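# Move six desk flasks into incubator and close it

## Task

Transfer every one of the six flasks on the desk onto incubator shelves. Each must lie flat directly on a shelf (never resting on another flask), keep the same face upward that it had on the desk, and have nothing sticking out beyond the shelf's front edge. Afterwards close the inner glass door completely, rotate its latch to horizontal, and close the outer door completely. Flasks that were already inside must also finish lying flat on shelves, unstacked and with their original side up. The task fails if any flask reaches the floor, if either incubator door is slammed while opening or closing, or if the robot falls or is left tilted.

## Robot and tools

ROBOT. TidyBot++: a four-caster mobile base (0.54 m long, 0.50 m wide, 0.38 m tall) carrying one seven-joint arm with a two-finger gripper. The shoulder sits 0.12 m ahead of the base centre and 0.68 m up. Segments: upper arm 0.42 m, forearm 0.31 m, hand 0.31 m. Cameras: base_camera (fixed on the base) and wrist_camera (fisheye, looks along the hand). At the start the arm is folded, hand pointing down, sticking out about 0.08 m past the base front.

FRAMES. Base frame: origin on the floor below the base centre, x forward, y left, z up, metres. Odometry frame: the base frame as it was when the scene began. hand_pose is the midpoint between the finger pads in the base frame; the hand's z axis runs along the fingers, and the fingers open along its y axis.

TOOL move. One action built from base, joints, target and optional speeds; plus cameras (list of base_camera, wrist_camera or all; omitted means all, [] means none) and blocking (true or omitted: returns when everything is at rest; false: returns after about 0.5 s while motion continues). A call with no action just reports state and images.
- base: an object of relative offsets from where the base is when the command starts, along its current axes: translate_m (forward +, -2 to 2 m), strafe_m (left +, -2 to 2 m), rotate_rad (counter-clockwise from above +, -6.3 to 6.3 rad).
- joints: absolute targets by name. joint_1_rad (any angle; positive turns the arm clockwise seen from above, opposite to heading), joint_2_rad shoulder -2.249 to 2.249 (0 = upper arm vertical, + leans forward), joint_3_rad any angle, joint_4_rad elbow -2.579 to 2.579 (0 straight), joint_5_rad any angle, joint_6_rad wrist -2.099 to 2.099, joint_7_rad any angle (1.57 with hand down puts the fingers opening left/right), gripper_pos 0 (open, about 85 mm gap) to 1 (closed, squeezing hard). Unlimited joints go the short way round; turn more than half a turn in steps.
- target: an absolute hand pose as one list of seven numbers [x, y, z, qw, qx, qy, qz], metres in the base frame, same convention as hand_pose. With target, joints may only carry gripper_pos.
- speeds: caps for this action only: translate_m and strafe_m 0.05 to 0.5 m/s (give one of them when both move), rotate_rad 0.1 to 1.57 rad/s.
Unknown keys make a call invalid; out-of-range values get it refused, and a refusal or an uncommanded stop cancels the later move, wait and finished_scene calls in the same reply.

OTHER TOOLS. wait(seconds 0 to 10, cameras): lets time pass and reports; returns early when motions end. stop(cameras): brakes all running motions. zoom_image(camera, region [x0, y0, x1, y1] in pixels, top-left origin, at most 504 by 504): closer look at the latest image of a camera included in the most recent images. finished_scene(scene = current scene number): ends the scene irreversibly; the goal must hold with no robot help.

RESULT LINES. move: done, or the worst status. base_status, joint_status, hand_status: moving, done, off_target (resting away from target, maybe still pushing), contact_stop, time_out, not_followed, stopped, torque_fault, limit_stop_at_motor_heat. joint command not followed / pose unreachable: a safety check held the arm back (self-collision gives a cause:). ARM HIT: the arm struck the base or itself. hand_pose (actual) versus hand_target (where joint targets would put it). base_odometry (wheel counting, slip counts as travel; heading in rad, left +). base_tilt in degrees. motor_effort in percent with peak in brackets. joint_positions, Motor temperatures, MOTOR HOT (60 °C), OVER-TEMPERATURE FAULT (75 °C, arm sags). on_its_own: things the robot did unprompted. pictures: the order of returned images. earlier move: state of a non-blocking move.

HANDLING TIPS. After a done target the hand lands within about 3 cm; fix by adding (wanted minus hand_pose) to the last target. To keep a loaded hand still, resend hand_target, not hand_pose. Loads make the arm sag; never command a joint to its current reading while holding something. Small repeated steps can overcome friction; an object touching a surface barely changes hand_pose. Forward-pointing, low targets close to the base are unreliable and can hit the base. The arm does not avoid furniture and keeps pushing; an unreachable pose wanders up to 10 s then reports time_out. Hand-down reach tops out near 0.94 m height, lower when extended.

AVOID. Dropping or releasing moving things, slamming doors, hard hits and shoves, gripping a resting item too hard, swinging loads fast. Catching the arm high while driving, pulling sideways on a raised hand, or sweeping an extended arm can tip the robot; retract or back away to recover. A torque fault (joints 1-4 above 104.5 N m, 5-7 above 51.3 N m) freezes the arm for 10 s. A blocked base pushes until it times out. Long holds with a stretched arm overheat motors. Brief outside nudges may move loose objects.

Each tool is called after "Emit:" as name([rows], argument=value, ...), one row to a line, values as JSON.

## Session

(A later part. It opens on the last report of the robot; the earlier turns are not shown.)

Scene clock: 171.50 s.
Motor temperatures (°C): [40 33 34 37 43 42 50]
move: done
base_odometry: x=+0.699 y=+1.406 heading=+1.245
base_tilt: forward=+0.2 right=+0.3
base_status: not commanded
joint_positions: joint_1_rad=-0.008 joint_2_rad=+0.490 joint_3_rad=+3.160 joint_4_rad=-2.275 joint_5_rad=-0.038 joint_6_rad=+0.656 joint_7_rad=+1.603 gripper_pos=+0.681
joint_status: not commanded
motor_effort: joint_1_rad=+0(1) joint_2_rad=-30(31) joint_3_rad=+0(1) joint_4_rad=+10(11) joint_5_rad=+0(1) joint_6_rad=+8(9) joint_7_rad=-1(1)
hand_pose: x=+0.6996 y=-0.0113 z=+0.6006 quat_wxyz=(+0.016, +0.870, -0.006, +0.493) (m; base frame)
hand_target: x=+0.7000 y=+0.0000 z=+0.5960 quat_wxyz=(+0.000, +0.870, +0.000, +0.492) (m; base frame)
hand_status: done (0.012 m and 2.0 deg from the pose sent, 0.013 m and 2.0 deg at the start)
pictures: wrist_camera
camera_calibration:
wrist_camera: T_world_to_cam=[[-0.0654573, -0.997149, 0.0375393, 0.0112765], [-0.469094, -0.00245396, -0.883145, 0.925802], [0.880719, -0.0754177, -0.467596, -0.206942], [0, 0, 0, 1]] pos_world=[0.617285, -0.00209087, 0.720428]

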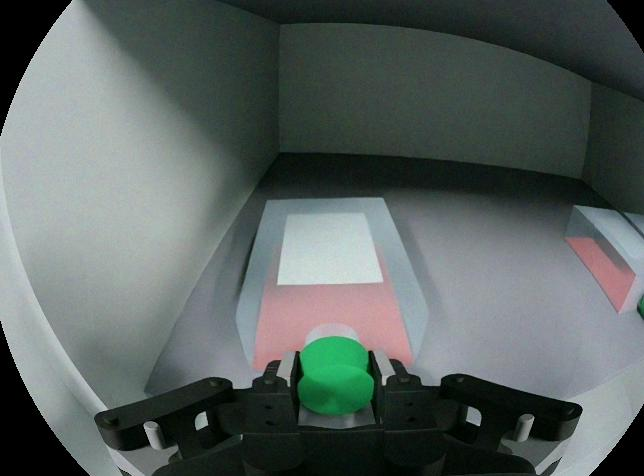

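Emit:
move(joints={"gripper_pos": 0.5}, cameras=["wrist_camera"])

Emit:
move(base={"translate_m": -0.14}, speeds={"translate_m": 0.1}, cameras=["wrist_camera"])

Scene clock: 172.33 s.
Motor temperatures (°C): [40 33 34 37 43 42 50]
move: done
base_odometry: x=+0.699 y=+1.406 heading=+1.245
base_tilt: forward=+0.2 right=+0.3
base_status: not commanded
joint_positions: joint_1_rad=-0.008 joint_2_rad=+0.490 joint_3_rad=+3.160 joint_4_rad=-2.275 joint_5_rad=-0.038 joint_6_rad=+0.656 joint_7_rad=+1.603 gripper_pos=+0.500
joint_status: all done
motor_effort: joint_1_rad=+0(1) joint_2_rad=-30(30) joint_3_rad=+0(1) joint_4_rad=+10(11) joint_5_rad=+0(1) joint_6_rad=+8(8) joint_7_rad=-1(2)
hand_pose: x=+0.6996 y=-0.0113 z=+0.6006 quat_wxyz=(+0.016, +0.870, -0.006, +0.493) (m; base frame)
hand_target: x=+0.7000 y=+0.0000 z=+0.5960 quat_wxyz=(+0.000, +0.870, +0.000, +0.492) (m; base frame)
hand_status: not commanded
pictures: wrist_camera
camera_calibration:
wrist_camera: T_world_to_cam=[[-0.0654573, -0.997149, 0.0375393, 0.0112765], [-0.469094, -0.00245396, -0.883145, 0.925802], [0.880719, -0.0754177, -0.467596, -0.206942], [0, 0, 0, 1]] pos_world=[0.617285, -0.00209087, 0.720428]

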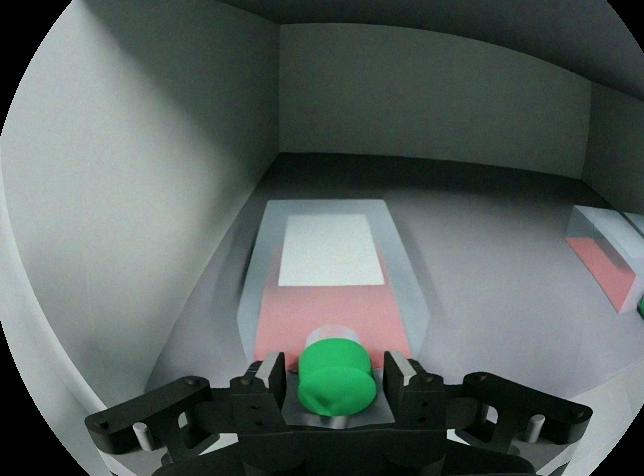

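Scene clock: 174.27 s.
Motor temperatures (°C): [40 33 34 37 43 42 50]
move: done
base_odometry: x=+0.654 y=+1.274 heading=+1.245
base_tilt: forward=+0.3 right=+0.3
base_status: done
joint_positions: joint_1_rad=-0.008 joint_2_rad=+0.491 joint_3_rad=+3.160 joint_4_rad=-2.275 joint_5_rad=-0.038 joint_6_rad=+0.656 joint_7_rad=+1.603 gripper_pos=+0.500
joint_status: not commanded
motor_effort: joint_1_rad=+0(1) joint_2_rad=-30(32) joint_3_rad=+0(1) joint_4_rad=+10(12) joint_5_rad=+1(1) joint_6_rad=+8(8) joint_7_rad=-1(1)
hand_pose: x=+0.6996 y=-0.0113 z=+0.6004 quat_wxyz=(+0.016, +0.870, -0.006, +0.493) (m; base frame)
hand_target: x=+0.7000 y=+0.0000 z=+0.5960 quat_wxyz=(+0.000, +0.870, +0.000, +0.492) (m; base frame)
hand_status: not commanded
pictures: wrist_camera
camera_calibration:
wrist_camera: T_world_to_cam=[[-0.0654431, -0.997149, 0.0375692, 0.0112538], [-0.469412, -0.00245991, -0.882976, 0.925699], [0.880551, -0.0754201, -0.467913, -0.206705], [0, 0, 0, 1]] pos_world=[0.617285, -0.00209086, 0.720227]

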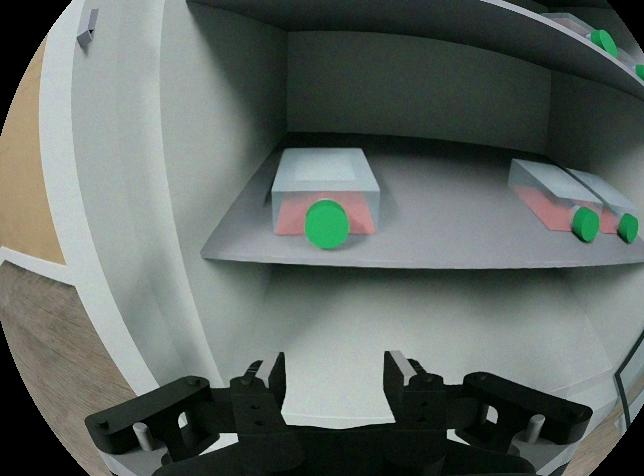

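Emit:
move(base={"translate_m": -0.6}, speeds={"translate_m": 0.3}, cameras=[])

Emit:
move(base={"rotate_rad": 1.456}, target=[0.62, 0.0, 1.04, 0.0846, 0.8535, -0.1465, 0.4928], cameras=[])

Emit:
move(base={"translate_m": 0.805, "strafe_m": 1.054}, joints={"gripper_pos": 0}, cameras=["wrist_camera","base_camera"])

Scene clock: 177.83 s.
Motor temperatures (°C): [40 33 34 37 43 42 50]
move: done
base_odometry: x=+0.462 y=+0.705 heading=+1.246
base_tilt: forward=+0.2 right=+0.3
base_status: done
joint_positions: joint_1_rad=-0.008 joint_2_rad=+0.491 joint_3_rad=+3.160 joint_4_rad=-2.275 joint_5_rad=-0.038 joint_6_rad=+0.656 joint_7_rad=+1.603 gripper_pos=+0.500
joint_status: not commanded
motor_effort: joint_1_rad=+0(1) joint_2_rad=-30(32) joint_3_rad=+0(1) joint_4_rad=+10(12) joint_5_rad=+1(1) joint_6_rad=+7(8) joint_7_rad=-1(2)
hand_pose: x=+0.6996 y=-0.0113 z=+0.6003 quat_wxyz=(+0.016, +0.870, -0.006, +0.493) (m; base frame)
hand_target: x=+0.7000 y=+0.0000 z=+0.5960 quat_wxyz=(+0.000, +0.870, +0.000, +0.492) (m; base frame)
hand_status: not commanded
pictures: none
No camera images: "cameras" was empty.

Scene clock: 180.60 s.
Motor temperatures (°C): [40 33 34 37 43 42 50]
move: done
base_odometry: x=+0.462 y=+0.705 heading=+2.701
base_tilt: forward=+0.2 right=+0.3
base_status: done
joint_positions: joint_1_rad=-0.044 joint_2_rad=-0.074 joint_3_rad=+2.908 joint_4_rad=-1.371 joint_5_rad=+0.575 joint_6_rad=-0.994 joint_7_rad=+0.887 gripper_pos=+0.500
joint_status: not commanded
motor_effort: joint_1_rad=+0(4) joint_2_rad=-19(34) joint_3_rad=+1(4) joint_4_rad=+19(20) joint_5_rad=+4(5) joint_6_rad=+6(9) joint_7_rad=-1(2)
hand_pose: x=+0.6291 y=+0.0053 z=+1.0226 quat_wxyz=(+0.073, +0.863, -0.130, +0.483) (m; base frame)
hand_target: x=+0.6200 y=+0.0000 z=+1.0400 quat_wxyz=(+0.085, +0.854, -0.147, +0.493) (m; base frame)
hand_status: done (0.020 m and 2.8 deg from the pose sent, 0.447 m and 18.0 deg at the start)
pictures: none
No camera images: "cameras" was empty.

Scene clock: 184.37 s.
Motor temperatures (°C): [40 33 34 37 43 42 50]
move: done
base_odometry: x=-0.716 y=+0.095 heading=+2.702
base_tilt: forward=+0.2 right=+0.3
base_status: done
joint_positions: joint_1_rad=-0.044 joint_2_rad=-0.075 joint_3_rad=+2.906 joint_4_rad=-1.371 joint_5_rad=+0.581 joint_6_rad=-1.000 joint_7_rad=+0.886 gripper_pos=+0.000
joint_status: all done
motor_effort: joint_1_rad=+0(2) joint_2_rad=-18(23) joint_3_rad=+1(2) joint_4_rad=+18(21) joint_5_rad=+4(5) joint_6_rad=+6(7) joint_7_rad=-1(1)
hand_pose: x=+0.6278 y=+0.0043 z=+1.0227 quat_wxyz=(+0.076, +0.863, -0.131, +0.482) (m; base frame)
hand_target: x=+0.6200 y=+0.0000 z=+1.0400 quat_wxyz=(+0.085, +0.854, -0.147, +0.493) (m; base frame)
hand_status: not commanded
pictures: base_camera, wrist_camera
camera_calibration:
wrist_camera: T_world_to_cam=[[-0.334502, -0.942165, 0.0208255, 0.192045], [-0.457209, 0.142923, -0.8778, 1.2514], [0.824056, -0.303147, -0.478574, 0.102691], [0, 0, 0, 1]] pos_world=[0.551769, 0.0332149, 1.14363]

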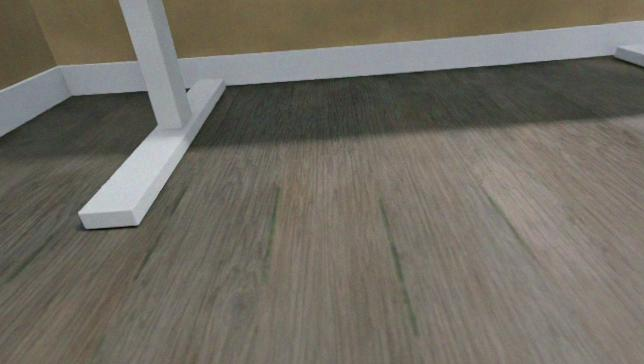

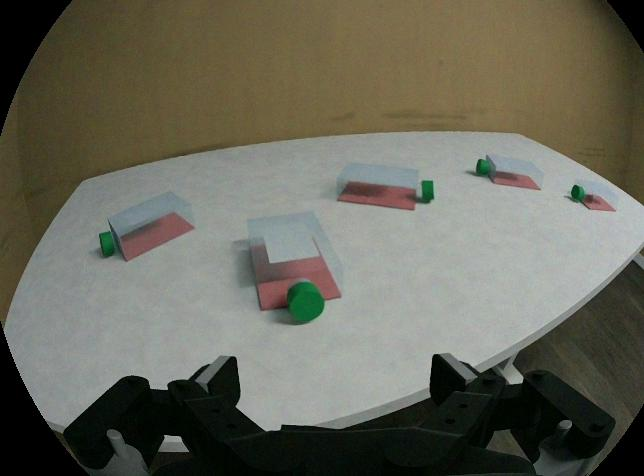

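Emit:
move(target=[0.69, -0.025, 0.945, 0.0, 0.866, 0.0, 0.5], cameras=["wrist_camera"])

Scene clock: 186.60 s.
Motor temperatures (°C): [40 33 34 37 43 42 50]
move: done
base_odometry: x=-0.716 y=+0.095 heading=+2.702
base_tilt: forward=+0.2 right=+0.3
base_status: not commanded
joint_positions: joint_1_rad=-0.006 joint_2_rad=-0.050 joint_3_rad=+3.194 joint_4_rad=-1.585 joint_5_rad=-0.088 joint_6_rad=-0.561 joint_7_rad=+1.691 gripper_pos=+0.000
joint_status: not commanded
motor_effort: joint_1_rad=+0(1) joint_2_rad=-22(22) joint_3_rad=+1(2) joint_4_rad=+20(22) joint_5_rad=+1(5) joint_6_rad=+8(8) joint_7_rad=-1(1)
hand_pose: x=+0.6823 y=-0.0109 z=+0.9579 quat_wxyz=(+0.002, +0.866, +0.011, +0.500) (m; base frame)
hand_target: x=+0.6900 y=-0.0250 z=+0.9450 quat_wxyz=(+0.000, +0.866, +0.000, +0.500) (m; base frame)
hand_status: done (0.021 m and 1.3 deg from the pose sent, 0.104 m and 17.4 deg at the start)
pictures: wrist_camera
camera_calibration:
wrist_camera: T_world_to_cam=[[-0.0215602, -0.999358, 0.0286069, -0.0242644], [-0.453798, -0.0157139, -0.890966, 1.23007], [0.890844, -0.0321911, -0.453168, -0.0449122], [0, 0, 0, 1]] pos_world=[0.59769, -0.00636548, 1.07629]

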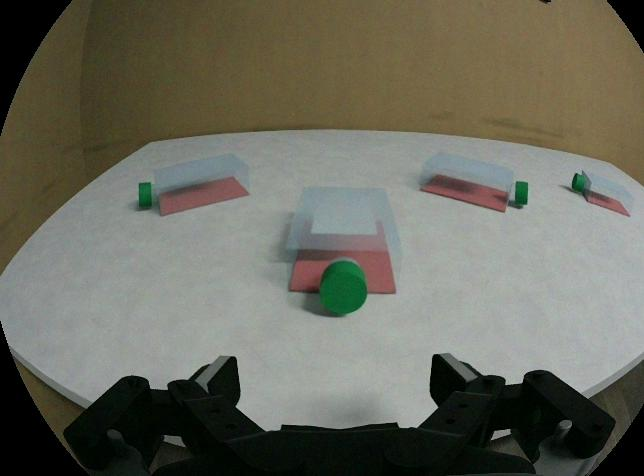

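Emit:
move(target=[0.69, -0.025, 0.922, 0.0, 0.866, 0.0, 0.5], base={"translate_m": 0.06, "strafe_m": -0.005}, speeds={"translate_m": 0.12}, cameras=["wrist_camera"])

Scene clock: 187.87 s.
Motor temperatures (°C): [40 33 34 37 43 42 50]
move: done
base_odometry: x=-0.768 y=+0.125 heading=+2.702
base_tilt: forward=+0.2 right=+0.3
base_status: done
joint_positions: joint_1_rad=-0.006 joint_2_rad=-0.037 joint_3_rad=+3.195 joint_4_rad=-1.659 joint_5_rad=-0.112 joint_6_rad=-0.485 joint_7_rad=+1.718 gripper_pos=+0.000
joint_status: not commanded
motor_effort: joint_1_rad=-1(1) joint_2_rad=-21(24) joint_3_rad=+1(1) joint_4_rad=+20(22) joint_5_rad=+0(1) joint_6_rad=+8(8) joint_7_rad=-1(1)
hand_pose: x=+0.6858 y=-0.0098 z=+0.9280 quat_wxyz=(+0.000, +0.868, +0.013, +0.496) (m; base frame)
hand_target: x=+0.6900 y=-0.0250 z=+0.9220 quat_wxyz=(+0.000, +0.866, +0.000, +0.500) (m; base frame)
hand_status: done (0.017 m and 1.6 deg from the pose sent, 0.039 m and 1.3 deg at the start)
pictures: wrist_camera
camera_calibration:
wrist_camera: T_world_to_cam=[[-0.0164873, -0.999472, 0.0280158, -0.0251602], [-0.463209, -0.0171963, -0.886082, 1.20698], [0.886096, -0.0275863, -0.462681, -0.0493372], [0, 0, 0, 1]] pos_world=[0.602388, -0.00575223, 1.04736]

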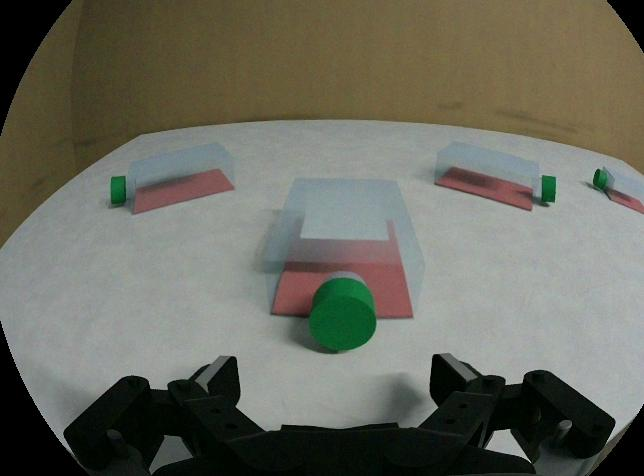

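Emit:
move(target=[0.69, -0.025, 0.931, 0.0, 0.866, 0.0, 0.5], base={"translate_m": 0.034, "strafe_m": -0.003}, speeds={"translate_m": 0.1}, cameras=["wrist_camera"])

Scene clock: 188.87 s.
Motor temperatures (°C): [40 33 34 37 43 42 50]
move: done
base_odometry: x=-0.798 y=+0.142 heading=+2.702
base_tilt: forward=+0.2 right=+0.3
base_status: done
joint_positions: joint_1_rad=-0.006 joint_2_rad=-0.035 joint_3_rad=+3.195 joint_4_rad=-1.658 joint_5_rad=-0.112 joint_6_rad=-0.485 joint_7_rad=+1.718 gripper_pos=+0.000
joint_status: not commanded
motor_effort: joint_1_rad=-1(1) joint_2_rad=-21(25) joint_3_rad=+0(1) joint_4_rad=+21(21) joint_5_rad=+0(1) joint_6_rad=+8(8) joint_7_rad=-1(1)
hand_pose: x=+0.6866 y=-0.0098 z=+0.9274 quat_wxyz=(+0.000, +0.869, +0.013, +0.495) (m; base frame)
hand_target: x=+0.6900 y=-0.0250 z=+0.9310 quat_wxyz=(+0.000, +0.866, +0.000, +0.500) (m; base frame)
hand_status: done (0.016 m and 1.6 deg from the pose sent, 0.016 m and 1.6 deg at the start)
pictures: wrist_camera
camera_calibration:
wrist_camera: T_world_to_cam=[[-0.0164998, -0.999467, 0.0281693, -0.0252843], [-0.464124, -0.017298, -0.885601, 1.207], [0.885617, -0.0276863, -0.463591, -0.0491271], [0, 0, 0, 1]] pos_world=[0.603289, -0.00575226, 1.04686]

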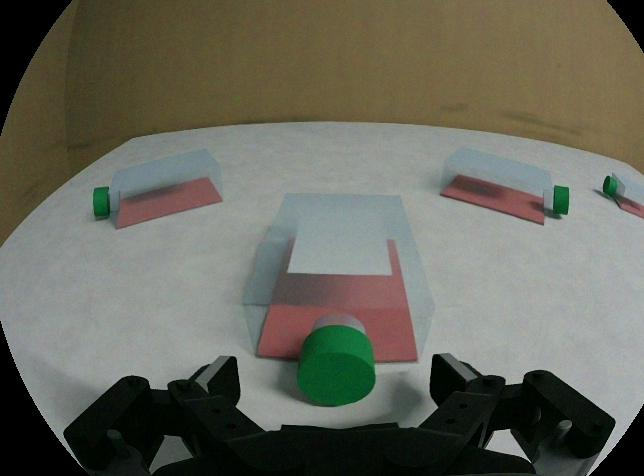

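Emit:
move(target=[0.69, -0.025, 0.937, 0.0, 0.866, 0.0, 0.5], base={"translate_m": 0.009, "strafe_m": 0.0}, speeds={"translate_m": 0.1}, cameras=[])

Emit:
move(joints={"gripper_pos": 0.8}, cameras=["wrist_camera"])

Scene clock: 189.67 s.
Motor temperatures (°C): [40 33 34 37 43 42 50]
move: done
base_odometry: x=-0.806 y=+0.146 heading=+2.702
base_tilt: forward=+0.2 right=+0.3
base_status: done
joint_positions: joint_1_rad=-0.006 joint_2_rad=-0.032 joint_3_rad=+3.195 joint_4_rad=-1.651 joint_5_rad=-0.112 joint_6_rad=-0.486 joint_7_rad=+1.718 gripper_pos=+0.000
joint_status: not commanded
motor_effort: joint_1_rad=+0(1) joint_2_rad=-22(27) joint_3_rad=+0(1) joint_4_rad=+21(21) joint_5_rad=+0(1) joint_6_rad=+7(8) joint_7_rad=-1(1)
hand_pose: x=+0.6883 y=-0.0099 z=+0.9297 quat_wxyz=(+0.000, +0.868, +0.013, +0.497) (m; base frame)
hand_target: x=+0.6900 y=-0.0250 z=+0.9370 quat_wxyz=(+0.000, +0.866, +0.000, +0.500) (m; base frame)
hand_status: done (0.017 m and 1.5 deg from the pose sent, 0.018 m and 1.6 deg at the start)
pictures: none
No camera images: "cameras" was empty.

Scene clock: 190.67 s.
Motor temperatures (°C): [40 33 34 37 43 42 50]
move: off_target
base_odometry: x=-0.806 y=+0.146 heading=+2.702
base_tilt: forward=+0.2 right=+0.3
base_status: not commanded
joint_positions: joint_1_rad=-0.006 joint_2_rad=-0.032 joint_3_rad=+3.195 joint_4_rad=-1.651 joint_5_rad=-0.112 joint_6_rad=-0.486 joint_7_rad=+1.718 gripper_pos=+0.680
joint_status: gripper_pos off_target (ended at +0.680, target +0.800)
motor_effort: joint_1_rad=+0(1) joint_2_rad=-22(22) joint_3_rad=+1(1) joint_4_rad=+20(21) joint_5_rad=+0(1) joint_6_rad=+8(8) joint_7_rad=-1(2)
hand_pose: x=+0.6884 y=-0.0099 z=+0.9299 quat_wxyz=(+0.000, +0.868, +0.013, +0.497) (m; base frame)
hand_target: x=+0.6900 y=-0.0250 z=+0.9370 quat_wxyz=(+0.000, +0.866, +0.000, +0.500) (m; base frame)
hand_status: not commanded
pictures: wrist_camera
camera_calibration:
wrist_camera: T_world_to_cam=[[-0.0166524, -0.999456, 0.02846, -0.0255361], [-0.46052, -0.0175983, -0.887475, 1.20939], [0.887493, -0.027885, -0.459977, -0.0542667], [0, 0, 0, 1]] pos_world=[0.604687, -0.00575213, 1.04907]

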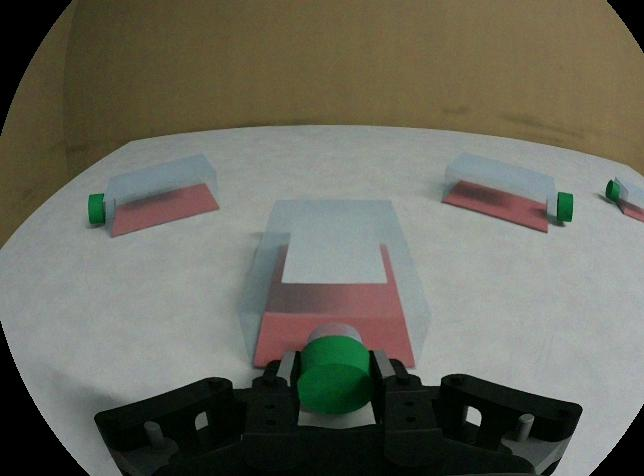

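Emit:
move(target=[0.69, -0.02, 1.05, 0.0, 0.866, 0.0, 0.5], cameras=[])

Emit:
move(base={"translate_m": -0.5}, speeds={"translate_m": 0.35}, cameras=["wrist_camera"])

Emit:
move(base={"rotate_rad": -1.457}, speeds={"rotate_rad": 0.8}, target=[0.70, 0.01, 0.66, 0.0, 0.866, 0.0, 0.5], cameras=[])

Emit:
move(base={"translate_m": 1.18, "strafe_m": -0.655}, cameras=["wrist_camera","base_camera"])

Scene clock: 192.87 s.
Motor temperatures (°C): [40 33 34 37 43 42 50]
move: done
base_odometry: x=-0.806 y=+0.146 heading=+2.702
base_tilt: forward=+0.2 right=+0.3
base_status: not commanded
joint_positions: joint_1_rad=-0.006 joint_2_rad=-0.010 joint_3_rad=+3.195 joint_4_rad=-1.260 joint_5_rad=-0.112 joint_6_rad=-0.819 joint_7_rad=+1.705 gripper_pos=+0.680
joint_status: not commanded
motor_effort: joint_1_rad=-1(1) joint_2_rad=-23(24) joint_3_rad=+0(1) joint_4_rad=+20(23) joint_5_rad=-1(1) joint_6_rad=+9(9) joint_7_rad=-1(2)
hand_pose: x=+0.6874 y=-0.0005 z=+1.0540 quat_wxyz=(-0.008, +0.858, +0.025, +0.513) (m; base frame)
hand_target: x=+0.6900 y=-0.0200 z=+1.0500 quat_wxyz=(+0.000, +0.866, +0.000, +0.500) (m; base frame)
hand_status: done (0.020 m and 3.5 deg from the pose sent, 0.121 m and 1.5 deg at the start)
pictures: none
No camera images: "cameras" was empty.

Scene clock: 195.30 s.
Motor temperatures (°C): [40 33 34 37 43 42 50]
move: done
base_odometry: x=-0.354 y=-0.067 heading=+2.702
base_tilt: forward=+0.2 right=+0.3
base_status: done
joint_positions: joint_1_rad=-0.003 joint_2_rad=+0.011 joint_3_rad=+3.195 joint_4_rad=-1.259 joint_5_rad=-0.112 joint_6_rad=-0.824 joint_7_rad=+1.705 gripper_pos=+0.680
joint_status: not commanded
motor_effort: joint_1_rad=-1(1) joint_2_rad=-23(28) joint_3_rad=+0(2) joint_4_rad=+21(22) joint_5_rad=+0(1) joint_6_rad=+8(9) joint_7_rad=-1(1)
hand_pose: x=+0.6942 y=-0.0018 z=+1.0417 quat_wxyz=(-0.008, +0.864, +0.024, +0.502) (m; base frame)
hand_target: x=+0.6900 y=-0.0200 z=+1.0500 quat_wxyz=(+0.000, +0.866, +0.000, +0.500) (m; base frame)
hand_status: not commanded
pictures: wrist_camera
camera_calibration:
wrist_camera: T_world_to_cam=[[0.0109234, -0.99964, 0.0245126, -0.0356566], [-0.449129, -0.026807, -0.893064, 1.30926], [0.8934, -0.00125404, -0.449261, -0.0229536], [0, 0, 0, 1]] pos_world=[0.608923, -0.000575171, 1.15981]

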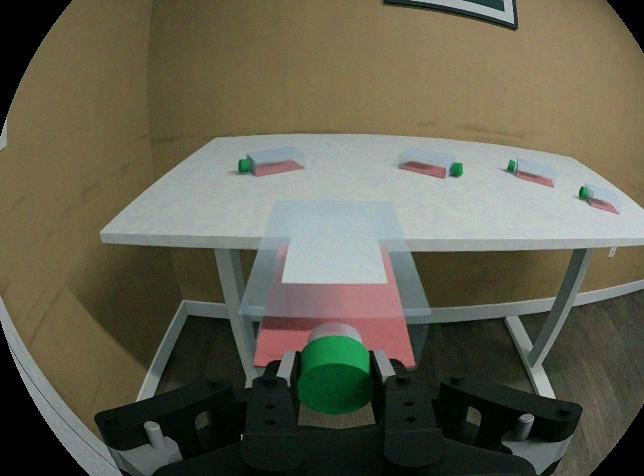

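Scene clock: 198.17 s.
Motor temperatures (°C): [40 33 34 37 43 42 50]
move: done
base_odometry: x=-0.354 y=-0.067 heading=+1.245
base_tilt: forward=+0.2 right=+0.3
base_status: done
joint_positions: joint_1_rad=-0.037 joint_2_rad=+0.318 joint_3_rad=+3.193 joint_4_rad=-2.203 joint_5_rad=-0.086 joint_6_rad=+0.427 joint_7_rad=+1.627 gripper_pos=+0.680
joint_status: not commanded
motor_effort: joint_1_rad=+0(3) joint_2_rad=-29(34) joint_3_rad=+0(3) joint_4_rad=+15(21) joint_5_rad=+0(2) joint_6_rad=+8(9) joint_7_rad=+0(2)
hand_pose: x=+0.7030 y=-0.0166 z=+0.6700 quat_wxyz=(+0.020, +0.866, -0.020, +0.500) (m; base frame)
hand_target: x=+0.7000 y=+0.0100 z=+0.6600 quat_wxyz=(+0.000, +0.866, +0.000, +0.500) (m; base frame)
hand_status: done (0.029 m and 3.2 deg from the pose sent, 0.382 m and 2.9 deg at the start)
pictures: none
No camera images: "cameras" was empty.

Scene clock: 201.60 s.
Motor temperatures (°C): [40 33 34 37 43 42 50]
move: done
base_odometry: x=+0.645 y=+0.841 heading=+1.244
base_tilt: forward=+0.3 right=+0.3
base_status: done
joint_positions: joint_1_rad=-0.042 joint_2_rad=+0.326 joint_3_rad=+3.191 joint_4_rad=-2.211 joint_5_rad=-0.085 joint_6_rad=+0.433 joint_7_rad=+1.626 gripper_pos=+0.680
joint_status: not commanded
motor_effort: joint_1_rad=+0(2) joint_2_rad=-29(31) joint_3_rad=+0(2) joint_4_rad=+14(16) joint_5_rad=+1(1) joint_6_rad=+8(9) joint_7_rad=-1(1)
hand_pose: x=+0.7007 y=-0.0132 z=+0.6634 quat_wxyz=(+0.018, +0.868, -0.017, +0.496) (m; base frame)
hand_target: x=+0.7000 y=+0.0100 z=+0.6600 quat_wxyz=(+0.000, +0.866, +0.000, +0.500) (m; base frame)
hand_status: not commanded
pictures: base_camera, wrist_camera
camera_calibration:
wrist_camera: T_world_to_cam=[[-0.0855934, -0.995871, 0.0302556, 0.0261585], [-0.463259, 0.0128948, -0.886129, 0.979786], [0.88208, -0.089863, -0.46245, -0.183297], [0, 0, 0, 1]] pos_world=[0.617816, -0.00305523, 0.78266]

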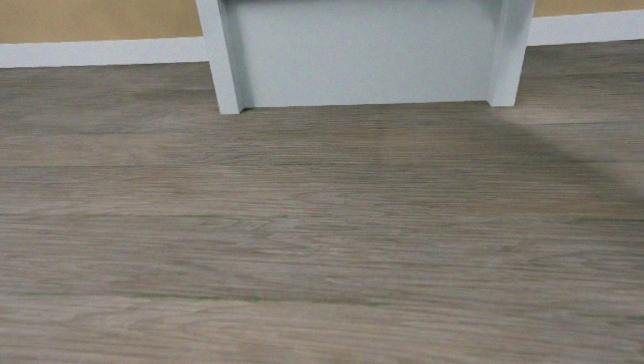

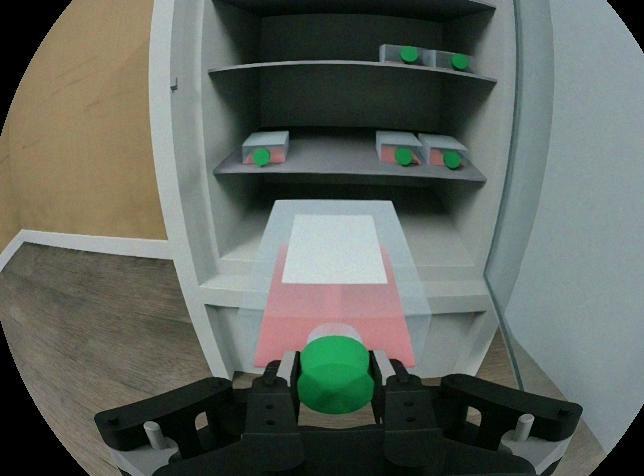

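Emit:
move(base={"translate_m": 0.42}, speeds={"translate_m": 0.3}, target=[0.70, 0.01, 0.635, 0.0, 0.866, 0.0, 0.5], cameras=["wrist_camera"])

Scene clock: 204.33 s.
Motor temperatures (°C): [40 33 34 37 43 42 50]
move: done
base_odometry: x=+0.780 y=+1.239 heading=+1.244
base_tilt: forward=+0.2 right=+0.3
base_status: done
joint_positions: joint_1_rad=-0.042 joint_2_rad=+0.390 joint_3_rad=+3.190 joint_4_rad=-2.241 joint_5_rad=-0.082 joint_6_rad=+0.528 joint_7_rad=+1.620 gripper_pos=+0.680
joint_status: not commanded
motor_effort: joint_1_rad=+0(1) joint_2_rad=-30(31) joint_3_rad=+1(1) joint_4_rad=+13(16) joint_5_rad=+0(2) joint_6_rad=+8(9) joint_7_rad=-1(1)
hand_pose: x=+0.7010 y=-0.0142 z=+0.6389 quat_wxyz=(+0.021, +0.868, -0.016, +0.496) (m; base frame)
hand_target: x=+0.7000 y=+0.0100 z=+0.6350 quat_wxyz=(+0.000, +0.866, +0.000, +0.500) (m; base frame)
hand_status: done (0.025 m and 3.1 deg from the pose sent, 0.037 m and 2.9 deg at the start)
pictures: wrist_camera
camera_calibration:
wrist_camera: T_world_to_cam=[[-0.0879868, -0.995472, 0.0359792, 0.0238508], [-0.461961, 0.00877782, -0.886857, 0.957769], [0.882525, -0.0946527, -0.460642, -0.196446], [0, 0, 0, 1]] pos_world=[0.617919, -0.00325848, 0.758054]

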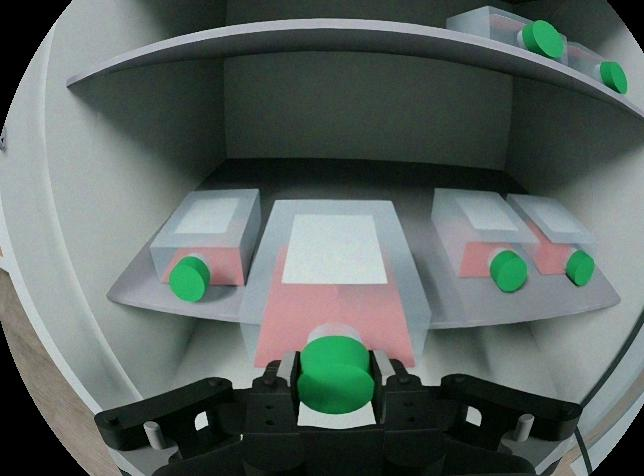

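Emit:
move(base={"translate_m": 0.132, "strafe_m": -0.002}, speeds={"translate_m": 0.1}, cameras=["wrist_camera"])

Emit:
move(target=[0.70, 0.01, 0.612, 0.0, 0.866, 0.0, 0.5], cameras=[])

Emit:
move(target=[0.70, 0.01, 0.602, 0.0, 0.866, 0.0, 0.5], cameras=[])

Emit:
move(target=[0.70, 0.01, 0.596, 0.0, 0.866, 0.0, 0.5], cameras=["wrist_camera"])

Scene clock: 206.50 s.
Motor temperatures (°C): [40 33 34 37 43 42 50]
move: done
base_odometry: x=+0.824 y=+1.364 heading=+1.244
base_tilt: forward=+0.2 right=+0.3
base_status: done
joint_positions: joint_1_rad=-0.042 joint_2_rad=+0.392 joint_3_rad=+3.190 joint_4_rad=-2.242 joint_5_rad=-0.082 joint_6_rad=+0.529 joint_7_rad=+1.620 gripper_pos=+0.680
joint_status: not commanded
motor_effort: joint_1_rad=+0(1) joint_2_rad=-30(32) joint_3_rad=+1(1) joint_4_rad=+13(14) joint_5_rad=+0(1) joint_6_rad=+8(9) joint_7_rad=-1(2)
hand_pose: x=+0.7004 y=-0.0142 z=+0.6374 quat_wxyz=(+0.021, +0.869, -0.016, +0.495) (m; base frame)
hand_target: x=+0.7000 y=+0.0100 z=+0.6350 quat_wxyz=(+0.000, +0.866, +0.000, +0.500) (m; base frame)
hand_status: not commanded
pictures: wrist_camera
camera_calibration:
wrist_camera: T_world_to_cam=[[-0.0879627, -0.995463, 0.0362821, 0.0236275], [-0.464546, 0.00877457, -0.885505, 0.957044], [0.881169, -0.0947462, -0.46321, -0.194006], [0, 0, 0, 1]] pos_world=[0.617621, -0.0032587, 0.756745]

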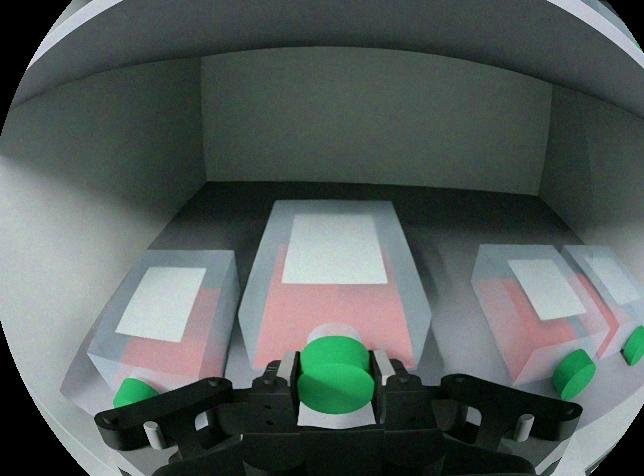

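Scene clock: 207.60 s.
Motor temperatures (°C): [40 33 34 37 43 42 50]
move: done
base_odometry: x=+0.824 y=+1.364 heading=+1.244
base_tilt: forward=+0.3 right=+0.3
base_status: not commanded
joint_positions: joint_1_rad=-0.042 joint_2_rad=+0.454 joint_3_rad=+3.190 joint_4_rad=-2.257 joint_5_rad=-0.079 joint_6_rad=+0.613 joint_7_rad=+1.615 gripper_pos=+0.680
joint_status: not commanded
motor_effort: joint_1_rad=+0(1) joint_2_rad=-31(33) joint_3_rad=+1(1) joint_4_rad=+11(13) joint_5_rad=+1(1) joint_6_rad=+9(9) joint_7_rad=+0(1)
hand_pose: x=+0.7040 y=-0.0155 z=+0.6177 quat_wxyz=(+0.024, +0.867, -0.016, +0.498) (m; base frame)
hand_target: x=+0.7000 y=+0.0100 z=+0.6120 quat_wxyz=(+0.000, +0.866, +0.000, +0.500) (m; base frame)
hand_status: done (0.026 m and 3.4 deg from the pose sent, 0.035 m and 3.2 deg at the start)
pictures: none
No camera images: "cameras" was empty.

Scene clock: 208.30 s.
Motor temperatures (°C): [40 33 34 37 43 42 50]
move: done
base_odometry: x=+0.824 y=+1.364 heading=+1.244
base_tilt: forward=+0.2 right=+0.3
base_status: not commanded
joint_positions: joint_1_rad=-0.042 joint_2_rad=+0.480 joint_3_rad=+3.186 joint_4_rad=-2.263 joint_5_rad=-0.079 joint_6_rad=+0.652 joint_7_rad=+1.615 gripper_pos=+0.680
joint_status: not commanded
motor_effort: joint_1_rad=-1(1) joint_2_rad=-31(32) joint_3_rad=+1(1) joint_4_rad=+11(13) joint_5_rad=+0(1) joint_6_rad=+8(9) joint_7_rad=-1(1)
hand_pose: x=+0.7056 y=-0.0139 z=+0.6107 quat_wxyz=(+0.025, +0.865, -0.014, +0.501) (m; base frame)
hand_target: x=+0.7000 y=+0.0100 z=+0.6020 quat_wxyz=(+0.000, +0.866, +0.000, +0.500) (m; base frame)
hand_status: done (0.026 m and 3.2 deg from the pose sent, 0.030 m and 3.4 deg at the start)
pictures: none
No camera images: "cameras" was empty.

Scene clock: 208.93 s.
Motor temperatures (°C): [40 33 34 37 43 42 50]
move: done
base_odometry: x=+0.824 y=+1.364 heading=+1.244
base_tilt: forward=+0.3 right=+0.3
base_status: not commanded
joint_positions: joint_1_rad=-0.042 joint_2_rad=+0.496 joint_3_rad=+3.186 joint_4_rad=-2.266 joint_5_rad=-0.079 joint_6_rad=+0.674 joint_7_rad=+1.615 gripper_pos=+0.680
joint_status: not commanded
motor_effort: joint_1_rad=-1(1) joint_2_rad=-31(33) joint_3_rad=+1(1) joint_4_rad=+10(11) joint_5_rad=+1(1) joint_6_rad=+9(9) joint_7_rad=+0(1)
hand_pose: x=+0.7060 y=-0.0143 z=+0.6056 quat_wxyz=(+0.026, +0.864, -0.014, +0.502) (m; base frame)
hand_target: x=+0.7000 y=+0.0100 z=+0.5960 quat_wxyz=(+0.000, +0.866, +0.000, +0.500) (m; base frame)
hand_status: done (0.027 m and 3.3 deg from the pose sent, 0.029 m and 3.2 deg at the start)
pictures: wrist_camera
camera_calibration:
wrist_camera: T_world_to_cam=[[-0.0879033, -0.995116, 0.0449119, 0.0199919], [-0.450164, -0.000535619, -0.892946, 0.92576], [0.888609, -0.0987106, -0.447918, -0.228344], [0, 0, 0, 1]] pos_world=[0.621409, -0.00214985, 0.723476]

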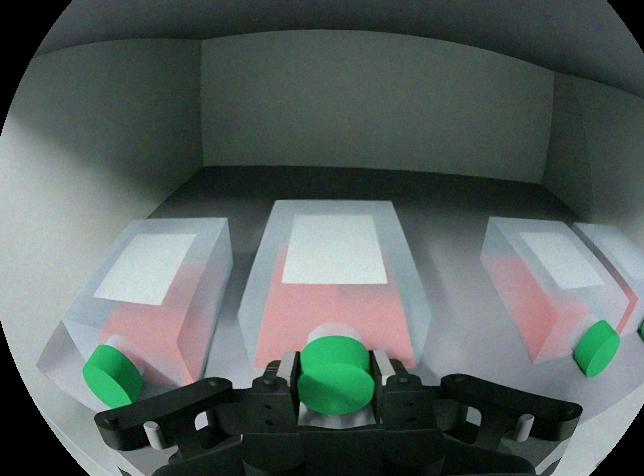

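Emit:
move(target=[0.70, 0.01, 0.590, 0.0, 0.868, 0.0, 0.4965], cameras=[])

Emit:
move(target=[0.70, 0.01, 0.585, 0.0, 0.868, 0.0, 0.4965], cameras=["wrist_camera"])

Scene clock: 209.70 s.
Motor temperatures (°C): [40 33 34 37 43 42 50]
move: done
base_odometry: x=+0.824 y=+1.364 heading=+1.244
base_tilt: forward=+0.2 right=+0.3
base_status: not commanded
joint_positions: joint_1_rad=-0.042 joint_2_rad=+0.507 joint_3_rad=+3.186 joint_4_rad=-2.267 joint_5_rad=-0.079 joint_6_rad=+0.677 joint_7_rad=+1.615 gripper_pos=+0.680
joint_status: not commanded
motor_effort: joint_1_rad=+0(1) joint_2_rad=-31(32) joint_3_rad=+0(1) joint_4_rad=+10(11) joint_5_rad=+1(1) joint_6_rad=+8(9) joint_7_rad=-1(1)
hand_pose: x=+0.7057 y=-0.0143 z=+0.6003 quat_wxyz=(+0.026, +0.866, -0.014, +0.499) (m; base frame)
hand_target: x=+0.7000 y=+0.0100 z=+0.5900 quat_wxyz=(+0.000, +0.868, +0.000, +0.497) (m; base frame)
hand_status: done (0.027 m and 3.4 deg from the pose sent, 0.029 m and 3.4 deg at the start)
pictures: none
No camera images: "cameras" was empty.

Scene clock: 210.27 s.
Motor temperatures (°C): [40 33 34 37 43 42 50]
move: done
base_odometry: x=+0.824 y=+1.364 heading=+1.244
base_tilt: forward=+0.3 right=+0.3
base_status: not commanded
joint_positions: joint_1_rad=-0.042 joint_2_rad=+0.517 joint_3_rad=+3.186 joint_4_rad=-2.267 joint_5_rad=-0.079 joint_6_rad=+0.698 joint_7_rad=+1.614 gripper_pos=+0.680
joint_status: not commanded
motor_effort: joint_1_rad=+0(1) joint_2_rad=-30(31) joint_3_rad=+1(1) joint_4_rad=+9(11) joint_5_rad=+1(1) joint_6_rad=+8(9) joint_7_rad=-1(1)
hand_pose: x=+0.7078 y=-0.0143 z=+0.6000 quat_wxyz=(+0.026, +0.863, -0.013, +0.504) (m; base frame)
hand_target: x=+0.7000 y=+0.0100 z=+0.5850 quat_wxyz=(+0.000, +0.868, +0.000, +0.497) (m; base frame)
hand_status: done (0.030 m and 3.5 deg from the pose sent, 0.029 m and 3.4 deg at the start)
pictures: wrist_camera
camera_calibration:
wrist_camera: T_world_to_cam=[[-0.0881081, -0.995034, 0.0463009, 0.0196021], [-0.447037, -0.00203926, -0.894513, 0.920257], [0.890166, -0.0995121, -0.444638, -0.235451], [0, 0, 0, 1]] pos_world=[0.622707, -0.00204883, 0.717584]

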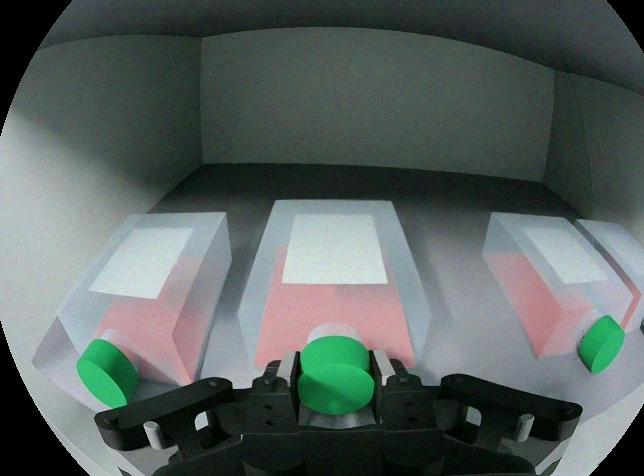

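Emit:
move(target=[0.70, 0.01, 0.592, 0.0, 0.870, 0.0, 0.493], cameras=[])

Emit:
move(joints={"gripper_pos": 0.55}, cameras=[])

Emit:
move(base={"translate_m": -0.14}, speeds={"translate_m": 0.1}, cameras=["wrist_camera"])

Scene clock: 211.10 s.
Motor temperatures (°C): [40 33 34 37 43 42 50]
move: done
base_odometry: x=+0.824 y=+1.364 heading=+1.244
base_tilt: forward=+0.2 right=+0.3
base_status: not commanded
joint_positions: joint_1_rad=-0.042 joint_2_rad=+0.515 joint_3_rad=+3.186 joint_4_rad=-2.267 joint_5_rad=-0.079 joint_6_rad=+0.694 joint_7_rad=+1.614 gripper_pos=+0.680
joint_status: not commanded
motor_effort: joint_1_rad=-1(1) joint_2_rad=-30(31) joint_3_rad=+0(1) joint_4_rad=+9(10) joint_5_rad=+1(1) joint_6_rad=+7(8) joint_7_rad=-1(1)
hand_pose: x=+0.7073 y=-0.0143 z=+0.6000 quat_wxyz=(+0.026, +0.864, -0.013, +0.503) (m; base frame)
hand_target: x=+0.7000 y=+0.0100 z=+0.5920 quat_wxyz=(+0.000, +0.870, +0.000, +0.493) (m; base frame)
hand_status: done (0.027 m and 3.6 deg from the pose sent, 0.027 m and 3.7 deg at the start)
pictures: none
No camera images: "cameras" was empty.

Scene clock: 211.77 s.
Motor temperatures (°C): [40 33 34 37 43 42 50]
move: done
base_odometry: x=+0.824 y=+1.364 heading=+1.244
base_tilt: forward=+0.2 right=+0.3
base_status: not commanded
joint_positions: joint_1_rad=-0.042 joint_2_rad=+0.515 joint_3_rad=+3.186 joint_4_rad=-2.267 joint_5_rad=-0.079 joint_6_rad=+0.694 joint_7_rad=+1.614 gripper_pos=+0.550
joint_status: all done
motor_effort: joint_1_rad=-1(1) joint_2_rad=-31(31) joint_3_rad=+0(1) joint_4_rad=+9(10) joint_5_rad=+0(1) joint_6_rad=+7(8) joint_7_rad=-1(2)
hand_pose: x=+0.7073 y=-0.0143 z=+0.6000 quat_wxyz=(+0.026, +0.864, -0.013, +0.503) (m; base frame)
hand_target: x=+0.7000 y=+0.0100 z=+0.5920 quat_wxyz=(+0.000, +0.870, +0.000, +0.493) (m; base frame)
hand_status: not commanded
pictures: none
No camera images: "cameras" was empty.

Scene clock: 213.70 s.
Motor temperatures (°C): [40 33 34 37 43 42 50]
move: done
base_odometry: x=+0.779 y=+1.231 heading=+1.244
base_tilt: forward=+0.2 right=+0.3
base_status: done
joint_positions: joint_1_rad=-0.042 joint_2_rad=+0.515 joint_3_rad=+3.186 joint_4_rad=-2.268 joint_5_rad=-0.079 joint_6_rad=+0.694 joint_7_rad=+1.614 gripper_pos=+0.550
joint_status: not commanded
motor_effort: joint_1_rad=+0(1) joint_2_rad=-31(33) joint_3_rad=+0(1) joint_4_rad=+9(12) joint_5_rad=+1(1) joint_6_rad=+8(8) joint_7_rad=-1(2)
hand_pose: x=+0.7072 y=-0.0142 z=+0.5999 quat_wxyz=(+0.026, +0.864, -0.013, +0.502) (m; base frame)
hand_target: x=+0.7000 y=+0.0100 z=+0.5920 quat_wxyz=(+0.000, +0.870, +0.000, +0.493) (m; base frame)
hand_status: not commanded
pictures: wrist_camera
camera_calibration:
wrist_camera: T_world_to_cam=[[-0.0876775, -0.995075, 0.0462451, 0.0194478], [-0.449196, -0.00194196, -0.893431, 0.920909], [0.88912, -0.0991069, -0.446814, -0.232965], [0, 0, 0, 1]] pos_world=[0.622508, -0.00194805, 0.717777]

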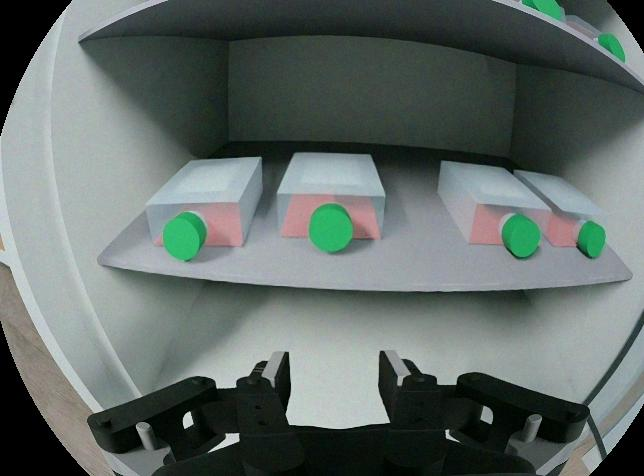

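Emit:
move(base={"translate_m": -0.6}, speeds={"translate_m": 0.35}, cameras=[])

Emit:
move(base={"rotate_rad": 1.956}, target=[0.68, -0.035, 1.03, -0.1382, 0.8323, 0.2394, 0.4805], cameras=[])

Emit:
move(base={"translate_m": 1.273, "strafe_m": -0.276}, joints={"gripper_pos": 0}, cameras=["wrist_camera"])

Scene clock: 217.23 s.
Motor temperatures (°C): [40 33 34 37 43 42 50]
move: done
base_odometry: x=+0.587 y=+0.663 heading=+1.244
base_tilt: forward=+0.2 right=+0.3
base_status: done
joint_positions: joint_1_rad=-0.042 joint_2_rad=+0.515 joint_3_rad=+3.186 joint_4_rad=-2.268 joint_5_rad=-0.079 joint_6_rad=+0.694 joint_7_rad=+1.614 gripper_pos=+0.550
joint_status: not commanded
motor_effort: joint_1_rad=+0(1) joint_2_rad=-31(32) joint_3_rad=+1(1) joint_4_rad=+10(11) joint_5_rad=-1(1) joint_6_rad=+8(9) joint_7_rad=-1(2)
hand_pose: x=+0.7072 y=-0.0142 z=+0.5999 quat_wxyz=(+0.026, +0.864, -0.013, +0.502) (m; base frame)
hand_target: x=+0.7000 y=+0.0100 z=+0.5920 quat_wxyz=(+0.000, +0.870, +0.000, +0.493) (m; base frame)
hand_status: not commanded
pictures: none
No camera images: "cameras" was empty.

Scene clock: 221.30 s.
Motor temperatures (°C): [40 33 34 37 43 42 50]
move: done
base_odometry: x=+0.587 y=+0.663 heading=-3.083
base_tilt: forward=+0.2 right=+0.3
base_status: done
joint_positions: joint_1_rad=+0.479 joint_2_rad=+0.204 joint_3_rad=+3.166 joint_4_rad=-1.130 joint_5_rad=-0.851 joint_6_rad=-1.260 joint_7_rad=+2.569 gripper_pos=+0.550
joint_status: not commanded
motor_effort: joint_1_rad=+0(5) joint_2_rad=-28(33) joint_3_rad=-1(5) joint_4_rad=+18(20) joint_5_rad=-6(7) joint_6_rad=+4(9) joint_7_rad=+0(2)
hand_pose: x=+0.6918 y=-0.0574 z=+0.9993 quat_wxyz=(-0.132, +0.855, +0.201, +0.460) (m; base frame)
hand_target: x=+0.6800 y=-0.0350 z=+1.0300 quat_wxyz=(-0.138, +0.832, +0.239, +0.481) (m; base frame)
hand_status: done (0.040 m and 5.6 deg from the pose sent, 0.431 m and 35.0 deg at the start)
pictures: none
No camera images: "cameras" was empty.

Scene clock: 225.17 s.
Motor temperatures (°C): [40 33 34 37 43 42 50]
move: done
base_odometry: x=-0.701 y=+0.863 heading=-3.083
base_tilt: forward=+0.2 right=+0.3
base_status: done
joint_positions: joint_1_rad=+0.479 joint_2_rad=+0.195 joint_3_rad=+3.166 joint_4_rad=-1.128 joint_5_rad=-0.851 joint_6_rad=-1.263 joint_7_rad=+2.570 gripper_pos=+0.000
joint_status: all done
motor_effort: joint_1_rad=+0(1) joint_2_rad=-27(31) joint_3_rad=+0(1) joint_4_rad=+17(19) joint_5_rad=-6(7) joint_6_rad=+4(4) joint_7_rad=-1(2)
hand_pose: x=+0.6886 y=-0.0554 z=+1.0045 quat_wxyz=(-0.130, +0.853, +0.204, +0.463) (m; base frame)
hand_target: x=+0.6800 y=-0.0350 z=+1.0300 quat_wxyz=(-0.138, +0.832, +0.239, +0.481) (m; base frame)
hand_status: not commanded
pictures: wrist_camera
camera_calibration:
wrist_camera: T_world_to_cam=[[0.434567, -0.900502, -0.0157611, -0.333996], [-0.451769, -0.20281, -0.868777, 1.23978], [0.779138, 0.384662, -0.494953, 0.111149], [0, 0, 0, 1]] pos_world=[0.61864, -0.0920777, 1.12685]

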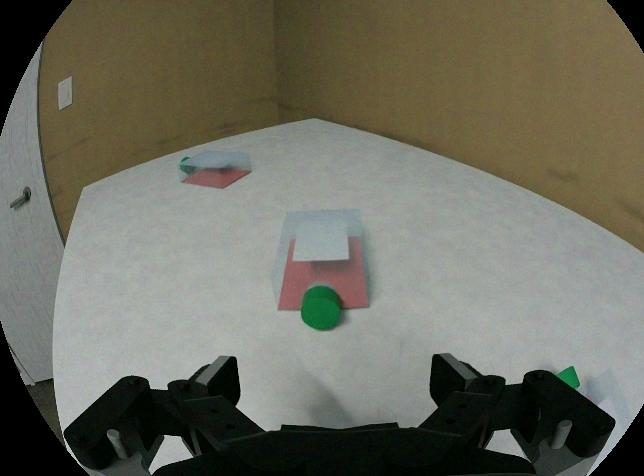

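Emit:
move(target=[0.717, -0.001, 0.955, -0.1382, 0.8323, 0.2394, 0.4805], cameras=["wrist_camera"])

Scene clock: 226.67 s.
Motor temperatures (°C): [40 33 34 37 43 42 50]
move: done
base_odometry: x=-0.701 y=+0.863 heading=-3.083
base_tilt: forward=+0.3 right=+0.3
base_status: not commanded
joint_positions: joint_1_rad=+0.444 joint_2_rad=+0.195 joint_3_rad=+3.095 joint_4_rad=-1.299 joint_5_rad=-0.853 joint_6_rad=-1.090 joint_7_rad=+2.682 gripper_pos=+0.000
joint_status: not commanded
motor_effort: joint_1_rad=-1(1) joint_2_rad=-28(29) joint_3_rad=-1(1) joint_4_rad=+18(20) joint_5_rad=-5(7) joint_6_rad=+3(4) joint_7_rad=+0(1)
hand_pose: x=+0.7079 y=-0.0238 z=+0.9513 quat_wxyz=(-0.126, +0.848, +0.226, +0.463) (m; base frame)
hand_target: x=+0.7170 y=-0.0010 z=+0.9550 quat_wxyz=(-0.138, +0.832, +0.239, +0.480) (m; base frame)
hand_status: done (0.025 m and 3.4 deg from the pose sent, 0.079 m and 5.2 deg at the start)
pictures: wrist_camera
camera_calibration:
wrist_camera: T_world_to_cam=[[0.466673, -0.884358, 0.0112483, -0.362837], [-0.43349, -0.2398, -0.868667, 1.19471], [0.77091, 0.400507, -0.495269, 0.0642107], [0, 0, 0, 1]] pos_world=[0.637722, -0.0601023, 1.07369]

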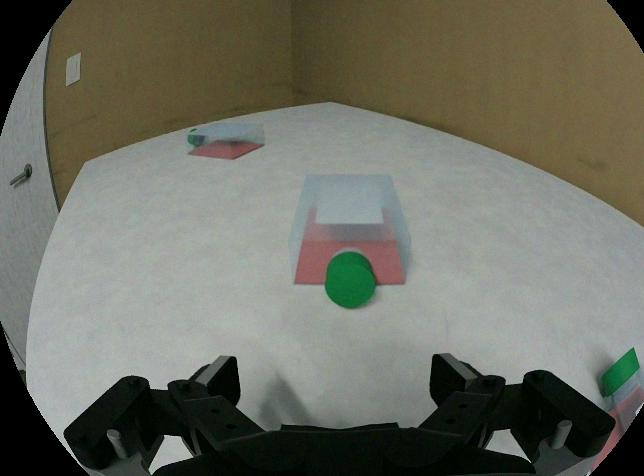

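Emit:
move(target=[0.717, -0.001, 0.937, -0.1382, 0.8323, 0.2394, 0.4805], base={"translate_m": 0.054, "strafe_m": 0.02}, speeds={"translate_m": 0.12}, cameras=["wrist_camera"])

Scene clock: 228.00 s.
Motor temperatures (°C): [40 33 34 37 43 42 50]
move: done
base_odometry: x=-0.754 y=+0.840 heading=-3.083
base_tilt: forward=+0.2 right=+0.3
base_status: done
joint_positions: joint_1_rad=+0.440 joint_2_rad=+0.196 joint_3_rad=+3.095 joint_4_rad=-1.359 joint_5_rad=-0.883 joint_6_rad=-1.053 joint_7_rad=+2.740 gripper_pos=+0.000
joint_status: not commanded
motor_effort: joint_1_rad=-1(2) joint_2_rad=-28(31) joint_3_rad=-1(1) joint_4_rad=+18(20) joint_5_rad=-5(6) joint_6_rad=+3(3) joint_7_rad=-1(1)
hand_pose: x=+0.7091 y=-0.0202 z=+0.9326 quat_wxyz=(-0.129, +0.846, +0.229, +0.463) (m; base frame)
hand_target: x=+0.7170 y=-0.0010 z=+0.9370 quat_wxyz=(-0.138, +0.832, +0.239, +0.481) (m; base frame)
hand_status: done (0.021 m and 3.0 deg from the pose sent, 0.028 m and 3.4 deg at the start)
pictures: wrist_camera
camera_calibration:
wrist_camera: T_world_to_cam=[[0.474641, -0.880118, 0.0104541, -0.364788], [-0.429941, -0.242195, -0.869766, 1.17833], [0.768028, 0.408332, -0.493354, 0.0529404], [0, 0, 0, 1]] pos_world=[0.639093, -0.0572887, 1.0548]

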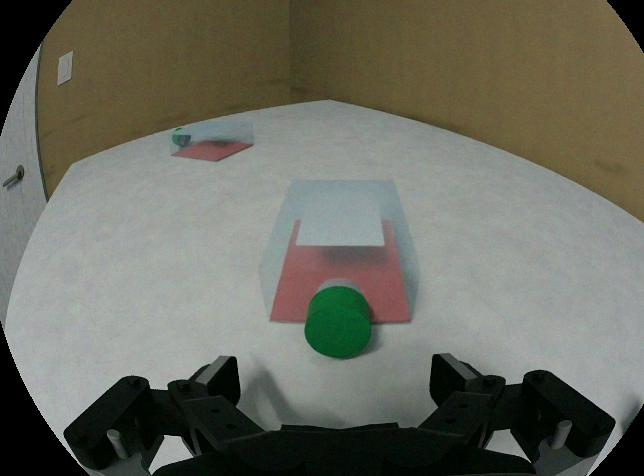

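Emit:
move(base={"translate_m": 0.034, "strafe_m": 0.018}, speeds={"translate_m": 0.1}, cameras=["wrist_camera"])

Scene clock: 229.07 s.
Motor temperatures (°C): [40 33 34 37 43 42 50]
move: done
base_odometry: x=-0.787 y=+0.820 heading=-3.083
base_tilt: forward=+0.3 right=+0.3
base_status: done
joint_positions: joint_1_rad=+0.437 joint_2_rad=+0.196 joint_3_rad=+3.095 joint_4_rad=-1.359 joint_5_rad=-0.884 joint_6_rad=-1.052 joint_7_rad=+2.740 gripper_pos=+0.000
joint_status: not commanded
motor_effort: joint_1_rad=+0(3) joint_2_rad=-28(30) joint_3_rad=-1(3) joint_4_rad=+19(19) joint_5_rad=-6(6) joint_6_rad=+2(3) joint_7_rad=+0(2)
hand_pose: x=+0.7094 y=-0.0186 z=+0.9328 quat_wxyz=(-0.130, +0.846, +0.230, +0.464) (m; base frame)
hand_target: x=+0.7170 y=-0.0010 z=+0.9370 quat_wxyz=(-0.138, +0.832, +0.239, +0.481) (m; base frame)
hand_status: not commanded
pictures: wrist_camera
camera_calibration:
wrist_camera: T_world_to_cam=[[0.47656, -0.879082, 0.0102647, -0.364615], [-0.428694, -0.242562, -0.870279, 1.17865], [0.767536, 0.41034, -0.492453, 0.0517957], [0, 0, 0, 1]] pos_world=[0.639286, -0.0558857, 1.055]

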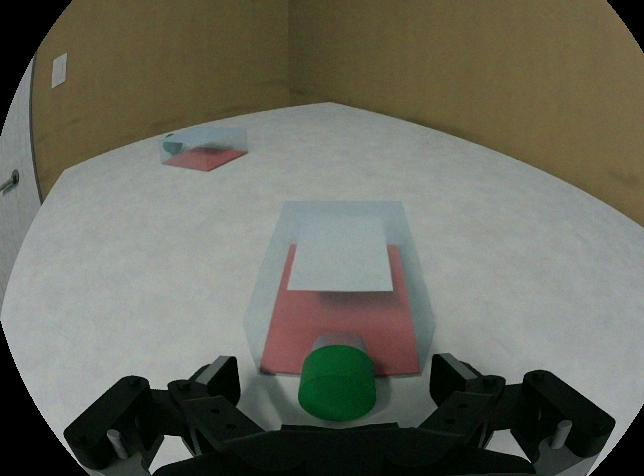

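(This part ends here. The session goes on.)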